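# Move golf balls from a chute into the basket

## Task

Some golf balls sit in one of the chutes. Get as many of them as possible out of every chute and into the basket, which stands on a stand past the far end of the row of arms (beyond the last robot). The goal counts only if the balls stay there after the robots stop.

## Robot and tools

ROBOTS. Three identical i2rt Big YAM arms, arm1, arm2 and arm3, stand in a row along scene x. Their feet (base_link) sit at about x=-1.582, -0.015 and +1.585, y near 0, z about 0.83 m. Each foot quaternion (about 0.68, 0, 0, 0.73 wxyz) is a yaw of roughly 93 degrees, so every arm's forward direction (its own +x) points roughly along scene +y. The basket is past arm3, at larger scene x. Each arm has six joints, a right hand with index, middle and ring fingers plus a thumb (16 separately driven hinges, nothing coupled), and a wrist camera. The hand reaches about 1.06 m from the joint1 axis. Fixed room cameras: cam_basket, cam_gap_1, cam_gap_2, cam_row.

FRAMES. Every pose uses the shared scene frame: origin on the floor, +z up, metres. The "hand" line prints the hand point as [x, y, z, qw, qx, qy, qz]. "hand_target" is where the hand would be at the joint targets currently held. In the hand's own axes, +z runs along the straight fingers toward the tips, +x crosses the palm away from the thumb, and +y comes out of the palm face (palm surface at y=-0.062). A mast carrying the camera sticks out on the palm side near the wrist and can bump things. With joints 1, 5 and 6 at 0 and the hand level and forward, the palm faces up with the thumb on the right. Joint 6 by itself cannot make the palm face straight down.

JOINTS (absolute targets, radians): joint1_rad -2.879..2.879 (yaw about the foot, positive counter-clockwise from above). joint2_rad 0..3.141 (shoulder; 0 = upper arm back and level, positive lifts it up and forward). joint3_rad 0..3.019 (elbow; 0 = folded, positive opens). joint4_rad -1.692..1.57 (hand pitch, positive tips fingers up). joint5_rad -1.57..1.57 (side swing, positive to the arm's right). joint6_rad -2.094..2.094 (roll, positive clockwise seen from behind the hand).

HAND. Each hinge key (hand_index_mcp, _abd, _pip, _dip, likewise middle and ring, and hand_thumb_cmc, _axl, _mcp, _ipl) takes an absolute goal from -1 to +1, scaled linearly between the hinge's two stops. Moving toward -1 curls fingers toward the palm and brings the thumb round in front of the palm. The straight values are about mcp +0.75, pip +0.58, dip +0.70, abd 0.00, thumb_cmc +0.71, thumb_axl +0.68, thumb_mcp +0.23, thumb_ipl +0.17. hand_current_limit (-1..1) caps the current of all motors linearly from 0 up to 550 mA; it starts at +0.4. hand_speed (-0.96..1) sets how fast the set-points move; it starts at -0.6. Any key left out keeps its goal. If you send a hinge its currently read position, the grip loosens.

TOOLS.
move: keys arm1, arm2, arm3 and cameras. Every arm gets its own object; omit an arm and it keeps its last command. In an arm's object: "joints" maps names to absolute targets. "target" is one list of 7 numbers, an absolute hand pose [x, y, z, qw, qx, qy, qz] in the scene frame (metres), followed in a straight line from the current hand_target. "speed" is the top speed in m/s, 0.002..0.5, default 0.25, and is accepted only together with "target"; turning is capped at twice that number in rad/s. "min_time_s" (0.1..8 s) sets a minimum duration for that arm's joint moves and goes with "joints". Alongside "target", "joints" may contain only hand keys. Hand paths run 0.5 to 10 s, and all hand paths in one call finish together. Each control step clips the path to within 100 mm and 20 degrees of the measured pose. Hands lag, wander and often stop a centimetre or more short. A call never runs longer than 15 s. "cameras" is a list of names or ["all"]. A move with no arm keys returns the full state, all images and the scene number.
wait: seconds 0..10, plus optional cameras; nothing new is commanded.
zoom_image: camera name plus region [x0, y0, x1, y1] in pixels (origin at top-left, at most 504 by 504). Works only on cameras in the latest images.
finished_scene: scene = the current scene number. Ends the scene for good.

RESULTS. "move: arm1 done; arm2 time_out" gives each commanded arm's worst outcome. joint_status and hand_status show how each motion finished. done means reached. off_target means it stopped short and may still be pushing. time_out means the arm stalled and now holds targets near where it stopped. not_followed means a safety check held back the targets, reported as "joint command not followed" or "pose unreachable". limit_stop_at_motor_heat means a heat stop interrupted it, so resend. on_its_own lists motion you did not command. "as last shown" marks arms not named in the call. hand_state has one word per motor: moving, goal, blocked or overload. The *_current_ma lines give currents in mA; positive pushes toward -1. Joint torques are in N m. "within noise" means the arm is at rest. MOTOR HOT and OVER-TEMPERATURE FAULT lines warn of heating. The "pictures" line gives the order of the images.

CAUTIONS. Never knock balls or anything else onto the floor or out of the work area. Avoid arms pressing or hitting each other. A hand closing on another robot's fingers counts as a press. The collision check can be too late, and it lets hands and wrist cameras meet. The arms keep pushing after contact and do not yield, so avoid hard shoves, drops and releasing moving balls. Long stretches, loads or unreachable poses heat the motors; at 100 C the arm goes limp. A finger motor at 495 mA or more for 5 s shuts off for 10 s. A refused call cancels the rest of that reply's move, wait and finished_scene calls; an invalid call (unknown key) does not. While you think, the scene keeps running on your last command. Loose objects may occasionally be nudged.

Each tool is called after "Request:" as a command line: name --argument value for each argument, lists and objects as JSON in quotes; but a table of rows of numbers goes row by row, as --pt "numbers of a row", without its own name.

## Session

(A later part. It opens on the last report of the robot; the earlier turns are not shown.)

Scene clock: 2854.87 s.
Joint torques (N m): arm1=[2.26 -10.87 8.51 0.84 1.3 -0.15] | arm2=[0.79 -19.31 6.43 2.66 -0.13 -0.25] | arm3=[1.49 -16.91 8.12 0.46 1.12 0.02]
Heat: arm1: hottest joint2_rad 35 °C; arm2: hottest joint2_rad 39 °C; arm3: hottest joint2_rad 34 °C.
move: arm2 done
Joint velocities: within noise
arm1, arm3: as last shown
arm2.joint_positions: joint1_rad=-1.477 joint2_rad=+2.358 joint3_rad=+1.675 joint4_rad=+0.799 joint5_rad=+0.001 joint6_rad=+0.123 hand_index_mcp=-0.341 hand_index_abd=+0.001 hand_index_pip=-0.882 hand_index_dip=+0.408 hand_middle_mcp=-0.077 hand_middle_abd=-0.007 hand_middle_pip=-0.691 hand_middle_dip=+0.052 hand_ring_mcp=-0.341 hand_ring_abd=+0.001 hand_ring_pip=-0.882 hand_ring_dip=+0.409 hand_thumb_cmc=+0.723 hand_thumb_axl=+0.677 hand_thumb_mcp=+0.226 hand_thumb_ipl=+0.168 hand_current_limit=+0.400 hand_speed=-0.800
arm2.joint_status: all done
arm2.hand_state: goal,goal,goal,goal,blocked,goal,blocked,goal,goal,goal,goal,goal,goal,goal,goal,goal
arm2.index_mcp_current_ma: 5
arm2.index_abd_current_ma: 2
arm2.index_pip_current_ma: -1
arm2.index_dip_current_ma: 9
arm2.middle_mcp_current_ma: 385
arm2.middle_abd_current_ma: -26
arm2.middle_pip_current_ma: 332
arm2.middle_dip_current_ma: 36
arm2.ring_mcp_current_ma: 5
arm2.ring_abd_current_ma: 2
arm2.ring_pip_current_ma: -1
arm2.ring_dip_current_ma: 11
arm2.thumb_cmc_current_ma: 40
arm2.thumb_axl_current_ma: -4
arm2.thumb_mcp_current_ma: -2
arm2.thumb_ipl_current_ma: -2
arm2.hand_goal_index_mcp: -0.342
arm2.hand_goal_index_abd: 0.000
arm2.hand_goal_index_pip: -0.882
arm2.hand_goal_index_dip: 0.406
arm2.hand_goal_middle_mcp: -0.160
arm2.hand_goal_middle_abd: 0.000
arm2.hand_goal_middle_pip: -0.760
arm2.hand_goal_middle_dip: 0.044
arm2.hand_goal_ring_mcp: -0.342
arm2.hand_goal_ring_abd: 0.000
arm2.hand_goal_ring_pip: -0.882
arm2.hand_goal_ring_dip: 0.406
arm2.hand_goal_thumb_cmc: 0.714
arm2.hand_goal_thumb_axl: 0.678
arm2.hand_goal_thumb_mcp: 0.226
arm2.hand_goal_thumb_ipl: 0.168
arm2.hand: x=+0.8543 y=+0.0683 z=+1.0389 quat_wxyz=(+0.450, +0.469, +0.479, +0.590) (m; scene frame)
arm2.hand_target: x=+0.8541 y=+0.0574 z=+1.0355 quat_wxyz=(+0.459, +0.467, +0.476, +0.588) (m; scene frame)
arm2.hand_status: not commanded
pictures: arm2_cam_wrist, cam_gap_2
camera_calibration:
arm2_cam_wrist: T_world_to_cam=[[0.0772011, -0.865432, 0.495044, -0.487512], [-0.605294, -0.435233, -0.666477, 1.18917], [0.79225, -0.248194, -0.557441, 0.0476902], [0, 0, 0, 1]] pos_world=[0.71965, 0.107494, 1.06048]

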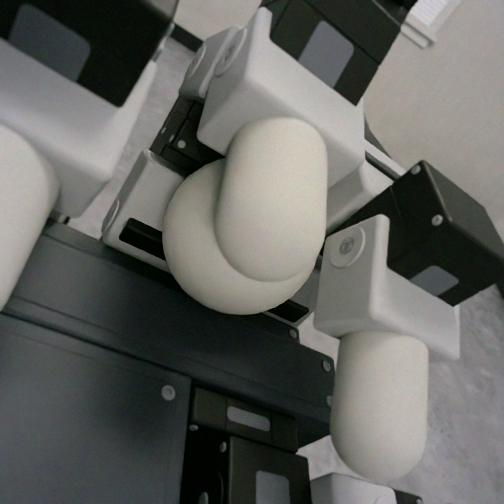

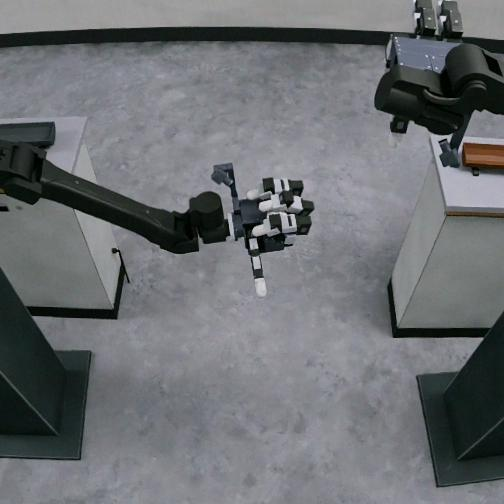

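Request:
move --arm2 '{"joints":{"hand_speed":-0.85,"hand_middle_mcp":0.2,"hand_middle_pip":-0.5,"hand_middle_dip":0.3}}'

Request:
move --arm2 '{"joints":{"hand_middle_mcp":0.75,"hand_middle_pip":0.3,"hand_middle_dip":0.696}}'

Request:
move --arm2 '{"joints":{"hand_speed":-0.93,"hand_index_mcp":0.75,"hand_index_pip":0.576,"hand_index_dip":0.696,"hand_middle_pip":0.576}}' --cameras '["arm2_cam_wrist"]'

Request:
move --arm2 '{"joints":{"hand_speed":-0.85,"hand_ring_mcp":0.75,"hand_ring_pip":0.576,"hand_ring_dip":0.696}}' --arm3 '{"joints":{"joint1_rad":1.448,"joint2_rad":2.29,"joint3_rad":2.40,"joint4_rad":-1.40,"joint5_rad":1.565,"joint6_rad":-1.86,"hand_index_mcp":-0.16,"hand_thumb_mcp":0.28},"min_time_s":5}' --cameras '["arm2_cam_wrist","cam_gap_2"]'

Scene clock: 2860.13 s.
Joint torques (N m): arm1=[2.08 -10.81 8.51 0.83 1.29 -0.15] | arm2=[0.67 -19.02 6.43 2.67 -0.12 -0.24] | arm3=[1.49 -16.97 8.1 0.44 1.12 0.02]
Heat: arm1: hottest joint2_rad 34 °C; arm2: hottest joint2_rad 39 °C; arm3: hottest joint2_rad 33 °C.
move: arm2 done
Joint velocities: within noise
arm1: as last shown
arm2.joint_positions: joint1_rad=-1.477 joint2_rad=+2.358 joint3_rad=+1.675 joint4_rad=+0.799 joint5_rad=+0.001 joint6_rad=+0.123 hand_index_mcp=-0.341 hand_index_abd=+0.001 hand_index_pip=-0.882 hand_index_dip=+0.408 hand_middle_mcp=+0.203 hand_middle_abd=-0.003 hand_middle_pip=-0.505 hand_middle_dip=+0.297 hand_ring_mcp=-0.341 hand_ring_abd=+0.001 hand_ring_pip=-0.882 hand_ring_dip=+0.409 hand_thumb_cmc=+0.723 hand_thumb_axl=+0.677 hand_thumb_mcp=+0.226 hand_thumb_ipl=+0.168 hand_current_limit=+0.400 hand_speed=-0.850
arm2.joint_status: all done
arm2.hand_state: goal,goal,goal,goal,goal,goal,goal,goal,goal,goal,goal,goal,goal,goal,goal,goal
arm2.index_mcp_current_ma: 5
arm2.index_abd_current_ma: 2
arm2.index_pip_current_ma: -1
arm2.index_dip_current_ma: 9
arm2.middle_mcp_current_ma: 12
arm2.middle_abd_current_ma: -13
arm2.middle_pip_current_ma: -21
arm2.middle_dip_current_ma: -14
arm2.ring_mcp_current_ma: 5
arm2.ring_abd_current_ma: 2
arm2.ring_pip_current_ma: -1
arm2.ring_dip_current_ma: 11
arm2.thumb_cmc_current_ma: 40
arm2.thumb_axl_current_ma: -4
arm2.thumb_mcp_current_ma: -2
arm2.thumb_ipl_current_ma: -2
arm2.hand_goal_index_mcp: -0.342
arm2.hand_goal_index_abd: 0.000
arm2.hand_goal_index_pip: -0.882
arm2.hand_goal_index_dip: 0.406
arm2.hand_goal_middle_mcp: 0.200
arm2.hand_goal_middle_abd: 0.000
arm2.hand_goal_middle_pip: -0.500
arm2.hand_goal_middle_dip: 0.300
arm2.hand_goal_ring_mcp: -0.342
arm2.hand_goal_ring_abd: 0.000
arm2.hand_goal_ring_pip: -0.882
arm2.hand_goal_ring_dip: 0.406
arm2.hand_goal_thumb_cmc: 0.714
arm2.hand_goal_thumb_axl: 0.678
arm2.hand_goal_thumb_mcp: 0.226
arm2.hand_goal_thumb_ipl: 0.168
arm2.hand: x=+0.8543 y=+0.0683 z=+1.0389 quat_wxyz=(+0.450, +0.469, +0.479, +0.590) (m; scene frame)
arm2.hand_target: x=+0.8541 y=+0.0573 z=+1.0355 quat_wxyz=(+0.459, +0.467, +0.476, +0.588) (m; scene frame)
arm2.hand_status: not commanded
arm3.joint_positions: joint1_rad=+1.458 joint2_rad=+1.719 joint3_rad=+2.103 joint4_rad=-1.652 joint5_rad=+1.563 joint6_rad=-1.853 hand_index_mcp=-0.128 hand_index_abd=-0.103 hand_index_pip=+0.065 hand_index_dip=+0.699 hand_middle_mcp=+0.973 hand_middle_abd=-0.001 hand_middle_pip=+0.575 hand_middle_dip=+0.696 hand_ring_mcp=+0.973 hand_ring_abd=-0.002 hand_ring_pip=+0.575 hand_ring_dip=+0.693 hand_thumb_cmc=-0.568 hand_thumb_axl=+0.677 hand_thumb_mcp=+0.298 hand_thumb_ipl=+0.170 hand_current_limit=+0.400 hand_speed=-0.600
arm3.joint_status: not commanded
arm3.hand_state: goal,goal,goal,goal,goal,goal,goal,goal,goal,goal,goal,goal,goal,goal,goal,goal
arm3.index_mcp_current_ma: -5
arm3.index_abd_current_ma: 1
arm3.index_pip_current_ma: 1
arm3.index_dip_current_ma: 1
arm3.middle_mcp_current_ma: -3
arm3.middle_abd_current_ma: 0
arm3.middle_pip_current_ma: 0
arm3.middle_dip_current_ma: 0
arm3.ring_mcp_current_ma: -4
arm3.ring_abd_current_ma: 0
arm3.ring_pip_current_ma: 0
arm3.ring_dip_current_ma: -1
arm3.thumb_cmc_current_ma: 0
arm3.thumb_axl_current_ma: 0
arm3.thumb_mcp_current_ma: -1
arm3.thumb_ipl_current_ma: 1
arm3.hand_goal_index_mcp: -0.120
arm3.hand_goal_index_abd: -0.106
arm3.hand_goal_index_pip: 0.062
arm3.hand_goal_index_dip: 0.696
arm3.hand_goal_middle_mcp: 0.980
arm3.hand_goal_middle_abd: 0.000
arm3.hand_goal_middle_pip: 0.576
arm3.hand_goal_middle_dip: 0.696
arm3.hand_goal_ring_mcp: 0.980
arm3.hand_goal_ring_abd: 0.000
arm3.hand_goal_ring_pip: 0.576
arm3.hand_goal_ring_dip: 0.696
arm3.hand_goal_thumb_cmc: -0.570
arm3.hand_goal_thumb_axl: 0.678
arm3.hand_goal_thumb_mcp: 0.300
arm3.hand_goal_thumb_ipl: 0.168
arm3.hand: x=+1.0459 y=+0.1221 z=+1.3076 quat_wxyz=(+0.705, -0.709, +0.020, -0.004) (m; scene frame)
arm3.hand_target: x=+1.0535 y=+0.1209 z=+1.3163 quat_wxyz=(+0.705, -0.709, +0.023, +0.000) (m; scene frame)
arm3.hand_status: not commanded
pictures: none

Scene clock: 2862.07 s.
Joint torques (N m): arm1=[2.2 -10.75 8.51 0.85 1.28 -0.15] | arm2=[0.85 -19.19 6.48 2.71 -0.14 -0.24] | arm3=[1.44 -16.97 8.12 0.44 1.12 0.02]
Heat: arm1: hottest joint2_rad 34 °C; arm2: hottest joint2_rad 39 °C; arm3: hottest joint2_rad 33 °C.
move: arm2 done
Joint velocities: within noise
arm1, arm3: as last shown
arm2.joint_positions: joint1_rad=-1.477 joint2_rad=+2.358 joint3_rad=+1.675 joint4_rad=+0.799 joint5_rad=+0.001 joint6_rad=+0.123 hand_index_mcp=-0.341 hand_index_abd=+0.001 hand_index_pip=-0.882 hand_index_dip=+0.408 hand_middle_mcp=+0.758 hand_middle_abd=-0.003 hand_middle_pip=+0.300 hand_middle_dip=+0.694 hand_ring_mcp=-0.341 hand_ring_abd=+0.001 hand_ring_pip=-0.882 hand_ring_dip=+0.409 hand_thumb_cmc=+0.723 hand_thumb_axl=+0.677 hand_thumb_mcp=+0.226 hand_thumb_ipl=+0.168 hand_current_limit=+0.400 hand_speed=-0.850
arm2.joint_status: all done
arm2.hand_state: goal,goal,goal,goal,goal,goal,goal,goal,goal,goal,goal,goal,goal,goal,goal,goal
arm2.index_mcp_current_ma: 5
arm2.index_abd_current_ma: 2
arm2.index_pip_current_ma: -1
arm2.index_dip_current_ma: 9
arm2.middle_mcp_current_ma: 37
arm2.middle_abd_current_ma: -12
arm2.middle_pip_current_ma: -1
arm2.middle_dip_current_ma: -10
arm2.ring_mcp_current_ma: 5
arm2.ring_abd_current_ma: 2
arm2.ring_pip_current_ma: -1
arm2.ring_dip_current_ma: 11
arm2.thumb_cmc_current_ma: 40
arm2.thumb_axl_current_ma: -4
arm2.thumb_mcp_current_ma: -2
arm2.thumb_ipl_current_ma: -2
arm2.hand_goal_index_mcp: -0.342
arm2.hand_goal_index_abd: 0.000
arm2.hand_goal_index_pip: -0.882
arm2.hand_goal_index_dip: 0.406
arm2.hand_goal_middle_mcp: 0.750
arm2.hand_goal_middle_abd: 0.000
arm2.hand_goal_middle_pip: 0.300
arm2.hand_goal_middle_dip: 0.696
arm2.hand_goal_ring_mcp: -0.342
arm2.hand_goal_ring_abd: 0.000
arm2.hand_goal_ring_pip: -0.882
arm2.hand_goal_ring_dip: 0.406
arm2.hand_goal_thumb_cmc: 0.714
arm2.hand_goal_thumb_axl: 0.678
arm2.hand_goal_thumb_mcp: 0.226
arm2.hand_goal_thumb_ipl: 0.168
arm2.hand: x=+0.8543 y=+0.0683 z=+1.0389 quat_wxyz=(+0.450, +0.469, +0.479, +0.590) (m; scene frame)
arm2.hand_target: x=+0.8541 y=+0.0573 z=+1.0355 quat_wxyz=(+0.459, +0.467, +0.476, +0.588) (m; scene frame)
arm2.hand_status: not commanded
pictures: none

Scene clock: 2868.37 s.
Joint torques (N m): arm1=[2.14 -10.81 8.53 0.85 1.28 -0.16] | arm2=[0.67 -19.31 6.48 2.76 -0.14 -0.22] | arm3=[1.55 -16.91 8.12 0.47 1.11 0.02]
Heat: arm1: hottest joint2_rad 34 °C; arm2: hottest joint2_rad 40 °C; arm3: hottest joint2_rad 33 °C.
move: arm2 done
Joint velocities: within noise
arm1, arm3: as last shown
arm2.joint_positions: joint1_rad=-1.477 joint2_rad=+2.358 joint3_rad=+1.675 joint4_rad=+0.799 joint5_rad=+0.001 joint6_rad=+0.123 hand_index_mcp=+0.759 hand_index_abd=+0.001 hand_index_pip=+0.576 hand_index_dip=+0.694 hand_middle_mcp=+0.758 hand_middle_abd=-0.003 hand_middle_pip=+0.576 hand_middle_dip=+0.694 hand_ring_mcp=-0.341 hand_ring_abd=+0.001 hand_ring_pip=-0.882 hand_ring_dip=+0.409 hand_thumb_cmc=+0.723 hand_thumb_axl=+0.677 hand_thumb_mcp=+0.226 hand_thumb_ipl=+0.168 hand_current_limit=+0.400 hand_speed=-0.930
arm2.joint_status: all done
arm2.hand_state: goal,goal,goal,goal,goal,goal,goal,goal,goal,goal,goal,goal,goal,goal,goal,goal
arm2.index_mcp_current_ma: 41
arm2.index_abd_current_ma: 2
arm2.index_pip_current_ma: -1
arm2.index_dip_current_ma: -10
arm2.middle_mcp_current_ma: 37
arm2.middle_abd_current_ma: -11
arm2.middle_pip_current_ma: -1
arm2.middle_dip_current_ma: -10
arm2.ring_mcp_current_ma: 5
arm2.ring_abd_current_ma: 2
arm2.ring_pip_current_ma: -1
arm2.ring_dip_current_ma: 11
arm2.thumb_cmc_current_ma: 40
arm2.thumb_axl_current_ma: -4
arm2.thumb_mcp_current_ma: -2
arm2.thumb_ipl_current_ma: -2
arm2.hand_goal_index_mcp: 0.750
arm2.hand_goal_index_abd: 0.000
arm2.hand_goal_index_pip: 0.576
arm2.hand_goal_index_dip: 0.696
arm2.hand_goal_middle_mcp: 0.750
arm2.hand_goal_middle_abd: 0.000
arm2.hand_goal_middle_pip: 0.576
arm2.hand_goal_middle_dip: 0.696
arm2.hand_goal_ring_mcp: -0.342
arm2.hand_goal_ring_abd: 0.000
arm2.hand_goal_ring_pip: -0.882
arm2.hand_goal_ring_dip: 0.406
arm2.hand_goal_thumb_cmc: 0.714
arm2.hand_goal_thumb_axl: 0.678
arm2.hand_goal_thumb_mcp: 0.226
arm2.hand_goal_thumb_ipl: 0.168
arm2.hand: x=+0.8543 y=+0.0683 z=+1.0389 quat_wxyz=(+0.450, +0.469, +0.479, +0.590) (m; scene frame)
arm2.hand_target: x=+0.8541 y=+0.0573 z=+1.0355 quat_wxyz=(+0.459, +0.467, +0.476, +0.588) (m; scene frame)
arm2.hand_status: not commanded
pictures: arm2_cam_wrist
camera_calibration:
arm2_cam_wrist: T_world_to_cam=[[0.0772011, -0.865432, 0.495044, -0.487512], [-0.605294, -0.435233, -0.666477, 1.18917], [0.79225, -0.248194, -0.557441, 0.0476902], [0, 0, 0, 1]] pos_world=[0.71965, 0.107494, 1.06048]

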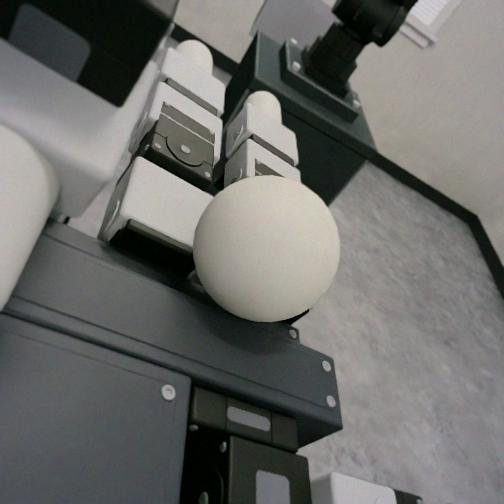

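Scene clock: 2874.07 s.
Joint torques (N m): arm1=[2.26 -10.87 8.54 0.83 1.29 -0.16] | arm2=[0.97 -19.31 6.54 2.73 -0.13 -0.22] | arm3=[0.62 -21.54 12.78 1.17 1.13 -0.1]
Heat: arm1: hottest joint2_rad 34 °C; arm2: hottest joint2_rad 40 °C; arm3: hottest joint2_rad 33 °C.
move: arm2 done; arm3 done
Joint velocities: within noise
arm1.joint_positions: joint1_rad=-1.416 joint2_rad=+1.314 joint3_rad=+1.198 joint4_rad=-1.364 joint5_rad=+1.499 joint6_rad=-1.549 hand_index_mcp=+0.021 hand_index_abd=-0.103 hand_index_pip=-0.415 hand_index_dip=+0.699 hand_middle_mcp=+0.745 hand_middle_abd=+0.000 hand_middle_pip=+0.576 hand_middle_dip=+0.696 hand_ring_mcp=+0.746 hand_ring_abd=+0.000 hand_ring_pip=+0.576 hand_ring_dip=+0.696 hand_thumb_cmc=-0.572 hand_thumb_axl=+0.678 hand_thumb_mcp=+0.288 hand_thumb_ipl=+0.170 hand_current_limit=+0.400 hand_speed=-0.400
arm1.joint_status: not commanded
arm1.hand_state: goal,goal,goal,goal,goal,goal,goal,goal,goal,goal,goal,goal,goal,goal,goal,goal
arm1.index_mcp_current_ma: -4
arm1.index_abd_current_ma: 0
arm1.index_pip_current_ma: 1
arm1.index_dip_current_ma: 1
arm1.middle_mcp_current_ma: -4
arm1.middle_abd_current_ma: 0
arm1.middle_pip_current_ma: 0
arm1.middle_dip_current_ma: 0
arm1.ring_mcp_current_ma: -3
arm1.ring_abd_current_ma: 0
arm1.ring_pip_current_ma: 0
arm1.ring_dip_current_ma: 0
arm1.thumb_cmc_current_ma: 0
arm1.thumb_axl_current_ma: 0
arm1.thumb_mcp_current_ma: 0
arm1.thumb_ipl_current_ma: 0
arm1.hand_goal_index_mcp: 0.030
arm1.hand_goal_index_abd: -0.106
arm1.hand_goal_index_pip: -0.420
arm1.hand_goal_index_dip: 0.696
arm1.hand_goal_middle_mcp: 0.754
arm1.hand_goal_middle_abd: 0.000
arm1.hand_goal_middle_pip: 0.576
arm1.hand_goal_middle_dip: 0.696
arm1.hand_goal_ring_mcp: 0.754
arm1.hand_goal_ring_abd: 0.000
arm1.hand_goal_ring_pip: 0.576
arm1.hand_goal_ring_dip: 0.696
arm1.hand_goal_thumb_cmc: -0.570
arm1.hand_goal_thumb_axl: 0.678
arm1.hand_goal_thumb_mcp: 0.290
arm1.hand_goal_thumb_ipl: 0.168
arm1.hand: x=-1.1461 y=+0.0331 z=+1.1432 quat_wxyz=(+0.123, -0.044, +0.727, -0.674) (m; scene frame)
arm1.hand_target: x=-1.1459 y=+0.0399 z=+1.1495 quat_wxyz=(+0.135, -0.044, +0.726, -0.673) (m; scene frame)
arm1.hand_status: not commanded
arm2.joint_positions: joint1_rad=-1.477 joint2_rad=+2.358 joint3_rad=+1.675 joint4_rad=+0.799 joint5_rad=+0.001 joint6_rad=+0.123 hand_index_mcp=+0.759 hand_index_abd=+0.001 hand_index_pip=+0.576 hand_index_dip=+0.694 hand_middle_mcp=+0.758 hand_middle_abd=-0.003 hand_middle_pip=+0.576 hand_middle_dip=+0.694 hand_ring_mcp=+0.759 hand_ring_abd=+0.001 hand_ring_pip=+0.576 hand_ring_dip=+0.693 hand_thumb_cmc=+0.723 hand_thumb_axl=+0.677 hand_thumb_mcp=+0.226 hand_thumb_ipl=+0.168 hand_current_limit=+0.400 hand_speed=-0.850
arm2.joint_status: all done
arm2.hand_state: goal,goal,goal,goal,goal,goal,goal,goal,goal,goal,goal,goal,goal,goal,goal,goal
arm2.index_mcp_current_ma: 41
arm2.index_abd_current_ma: 2
arm2.index_pip_current_ma: -1
arm2.index_dip_current_ma: -10
arm2.middle_mcp_current_ma: 37
arm2.middle_abd_current_ma: -11
arm2.middle_pip_current_ma: -1
arm2.middle_dip_current_ma: -10
arm2.ring_mcp_current_ma: 43
arm2.ring_abd_current_ma: 2
arm2.ring_pip_current_ma: -1
arm2.ring_dip_current_ma: -12
arm2.thumb_cmc_current_ma: 40
arm2.thumb_axl_current_ma: -4
arm2.thumb_mcp_current_ma: -2
arm2.thumb_ipl_current_ma: -2
arm2.hand_goal_index_mcp: 0.750
arm2.hand_goal_index_abd: 0.000
arm2.hand_goal_index_pip: 0.576
arm2.hand_goal_index_dip: 0.696
arm2.hand_goal_middle_mcp: 0.750
arm2.hand_goal_middle_abd: 0.000
arm2.hand_goal_middle_pip: 0.576
arm2.hand_goal_middle_dip: 0.696
arm2.hand_goal_ring_mcp: 0.750
arm2.hand_goal_ring_abd: 0.000
arm2.hand_goal_ring_pip: 0.576
arm2.hand_goal_ring_dip: 0.696
arm2.hand_goal_thumb_cmc: 0.714
arm2.hand_goal_thumb_axl: 0.678
arm2.hand_goal_thumb_mcp: 0.226
arm2.hand_goal_thumb_ipl: 0.168
arm2.hand: x=+0.8543 y=+0.0683 z=+1.0389 quat_wxyz=(+0.450, +0.469, +0.479, +0.590) (m; scene frame)
arm2.hand_target: x=+0.8541 y=+0.0573 z=+1.0355 quat_wxyz=(+0.459, +0.467, +0.476, +0.588) (m; scene frame)
arm2.hand_status: not commanded
arm3.joint_positions: joint1_rad=+1.458 joint2_rad=+2.269 joint3_rad=+2.349 joint4_rad=-1.412 joint5_rad=+1.563 joint6_rad=-1.853 hand_index_mcp=-0.161 hand_index_abd=-0.103 hand_index_pip=+0.065 hand_index_dip=+0.699 hand_middle_mcp=+0.973 hand_middle_abd=-0.001 hand_middle_pip=+0.575 hand_middle_dip=+0.696 hand_ring_mcp=+0.973 hand_ring_abd=-0.002 hand_ring_pip=+0.575 hand_ring_dip=+0.693 hand_thumb_cmc=-0.568 hand_thumb_axl=+0.677 hand_thumb_mcp=+0.282 hand_thumb_ipl=+0.170 hand_current_limit=+0.400 hand_speed=-0.600
arm3.joint_status: all done
arm3.hand_state: goal,goal,goal,goal,goal,goal,goal,goal,goal,goal,goal,goal,goal,goal,goal,goal
arm3.index_mcp_current_ma: 0
arm3.index_abd_current_ma: 1
arm3.index_pip_current_ma: 1
arm3.index_dip_current_ma: 1
arm3.middle_mcp_current_ma: -3
arm3.middle_abd_current_ma: 0
arm3.middle_pip_current_ma: 0
arm3.middle_dip_current_ma: 0
arm3.ring_mcp_current_ma: -4
arm3.ring_abd_current_ma: 0
arm3.ring_pip_current_ma: 0
arm3.ring_dip_current_ma: -1
arm3.thumb_cmc_current_ma: 0
arm3.thumb_axl_current_ma: 0
arm3.thumb_mcp_current_ma: 0
arm3.thumb_ipl_current_ma: 1
arm3.hand_goal_index_mcp: -0.160
arm3.hand_goal_index_abd: -0.106
arm3.hand_goal_index_pip: 0.062
arm3.hand_goal_index_dip: 0.696
arm3.hand_goal_middle_mcp: 0.980
arm3.hand_goal_middle_abd: 0.000
arm3.hand_goal_middle_pip: 0.576
arm3.hand_goal_middle_dip: 0.696
arm3.hand_goal_ring_mcp: 0.980
arm3.hand_goal_ring_abd: 0.000
arm3.hand_goal_ring_pip: 0.576
arm3.hand_goal_ring_dip: 0.696
arm3.hand_goal_thumb_cmc: -0.570
arm3.hand_goal_thumb_axl: 0.678
arm3.hand_goal_thumb_mcp: 0.280
arm3.hand_goal_thumb_ipl: 0.168
arm3.hand: x=+0.8570 y=+0.1289 z=+1.0742 quat_wxyz=(+0.704, -0.710, -0.003, -0.027) (m; scene frame)
arm3.hand_target: x=+0.8492 y=+0.1368 z=+1.0815 quat_wxyz=(+0.705, -0.709, +0.013, -0.018) (m; scene frame)
arm3.hand_status: not commanded
pictures: arm2_cam_wrist, cam_gap_2
camera_calibration:
arm2_cam_wrist: T_world_to_cam=[[0.0772011, -0.865432, 0.495044, -0.487512], [-0.605294, -0.435233, -0.666477, 1.18917], [0.79225, -0.248194, -0.557441, 0.0476902], [0, 0, 0, 1]] pos_world=[0.71965, 0.107494, 1.06048]

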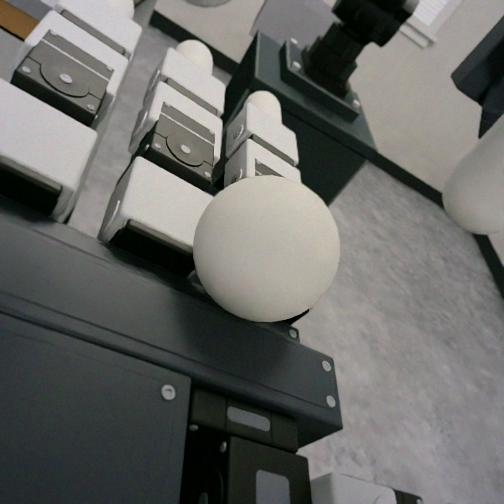

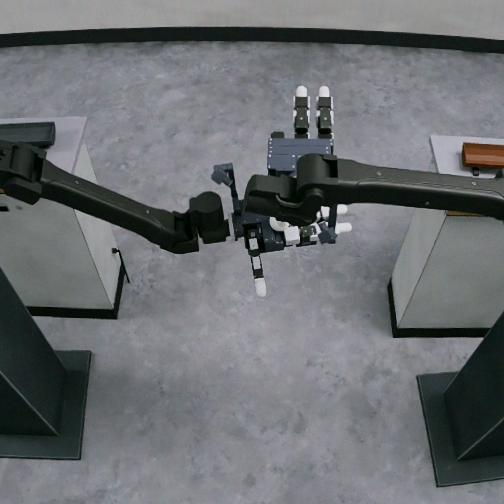

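Request:
move --arm3 '{"joints":{"joint3_rad":2.22,"joint4_rad":-1.265},"min_time_s":3}' --cameras '["arm2_cam_wrist","cam_gap_2"]'

Request:
move --arm3 '{"joints":{"hand_speed":-0.9,"hand_index_mcp":-0.25,"hand_thumb_mcp":0.205}}'

Request:
move --arm3 '{"joints":{"hand_index_mcp":-0.29,"hand_thumb_mcp":0.17}}'

Request:
move --arm3 '{"joints":{"hand_index_mcp":-0.39,"hand_index_pip":0.03,"hand_thumb_mcp":0.08,"hand_thumb_ipl":0.14}}' --cameras '["arm2_cam_wrist","cam_gap_2"]'

Scene clock: 2881.07 s.
Joint torques (N m): arm1=[2.14 -10.87 8.51 0.84 1.29 -0.15] | arm2=[1.03 -19.37 6.64 2.78 -0.14 -0.24] | arm3=[0.62 -21.71 8.58 1.16 1.14 -0.09]
Heat: arm1: hottest joint2_rad 34 °C; arm2: hottest joint2_rad 40 °C; arm3: hottest joint2_rad 33 °C.
move: arm3 done
Joint velocities: within noise
arm1, arm2: as last shown
arm3.joint_positions: joint1_rad=+1.458 joint2_rad=+2.269 joint3_rad=+2.223 joint4_rad=-1.276 joint5_rad=+1.563 joint6_rad=-1.853 hand_index_mcp=-0.161 hand_index_abd=-0.103 hand_index_pip=+0.065 hand_index_dip=+0.699 hand_middle_mcp=+0.973 hand_middle_abd=-0.001 hand_middle_pip=+0.575 hand_middle_dip=+0.696 hand_ring_mcp=+0.973 hand_ring_abd=-0.002 hand_ring_pip=+0.575 hand_ring_dip=+0.693 hand_thumb_cmc=-0.568 hand_thumb_axl=+0.677 hand_thumb_mcp=+0.282 hand_thumb_ipl=+0.170 hand_current_limit=+0.400 hand_speed=-0.600
arm3.joint_status: all done
arm3.hand_state: goal,goal,goal,goal,goal,goal,goal,goal,goal,goal,goal,goal,goal,goal,goal,goal
arm3.index_mcp_current_ma: 0
arm3.index_abd_current_ma: 1
arm3.index_pip_current_ma: 1
arm3.index_dip_current_ma: 1
arm3.middle_mcp_current_ma: -3
arm3.middle_abd_current_ma: 0
arm3.middle_pip_current_ma: 0
arm3.middle_dip_current_ma: 0
arm3.ring_mcp_current_ma: -4
arm3.ring_abd_current_ma: 0
arm3.ring_pip_current_ma: 0
arm3.ring_dip_current_ma: -1
arm3.thumb_cmc_current_ma: 0
arm3.thumb_axl_current_ma: 0
arm3.thumb_mcp_current_ma: 0
arm3.thumb_ipl_current_ma: 1
arm3.hand_goal_index_mcp: -0.160
arm3.hand_goal_index_abd: -0.106
arm3.hand_goal_index_pip: 0.062
arm3.hand_goal_index_dip: 0.696
arm3.hand_goal_middle_mcp: 0.980
arm3.hand_goal_middle_abd: 0.000
arm3.hand_goal_middle_pip: 0.576
arm3.hand_goal_middle_dip: 0.696
arm3.hand_goal_ring_mcp: 0.980
arm3.hand_goal_ring_abd: 0.000
arm3.hand_goal_ring_pip: 0.576
arm3.hand_goal_ring_dip: 0.696
arm3.hand_goal_thumb_cmc: -0.570
arm3.hand_goal_thumb_axl: 0.678
arm3.hand_goal_thumb_mcp: 0.280
arm3.hand_goal_thumb_ipl: 0.168
arm3.hand: x=+0.8547 y=+0.1290 z=+1.0263 quat_wxyz=(+0.704, -0.710, +0.000, -0.024) (m; scene frame)
arm3.hand_target: x=+0.8548 y=+0.1365 z=+1.0110 quat_wxyz=(+0.704, -0.709, -0.003, -0.034) (m; scene frame)
arm3.hand_status: not commanded
pictures: arm2_cam_wrist, cam_gap_2
camera_calibration:
arm2_cam_wrist: T_world_to_cam=[[0.0772011, -0.865432, 0.495044, -0.487512], [-0.605294, -0.435233, -0.666477, 1.18917], [0.79225, -0.248194, -0.557441, 0.0476902], [0, 0, 0, 1]] pos_world=[0.71965, 0.107494, 1.06048]

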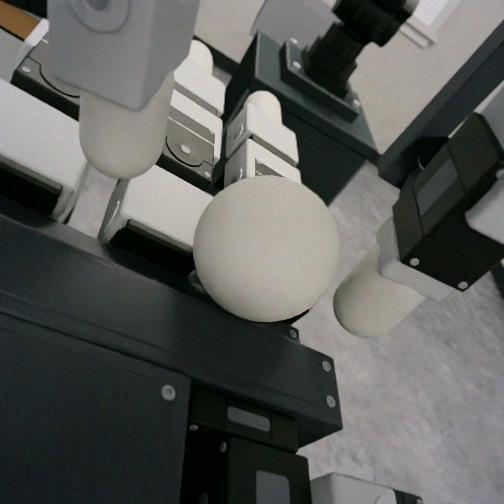

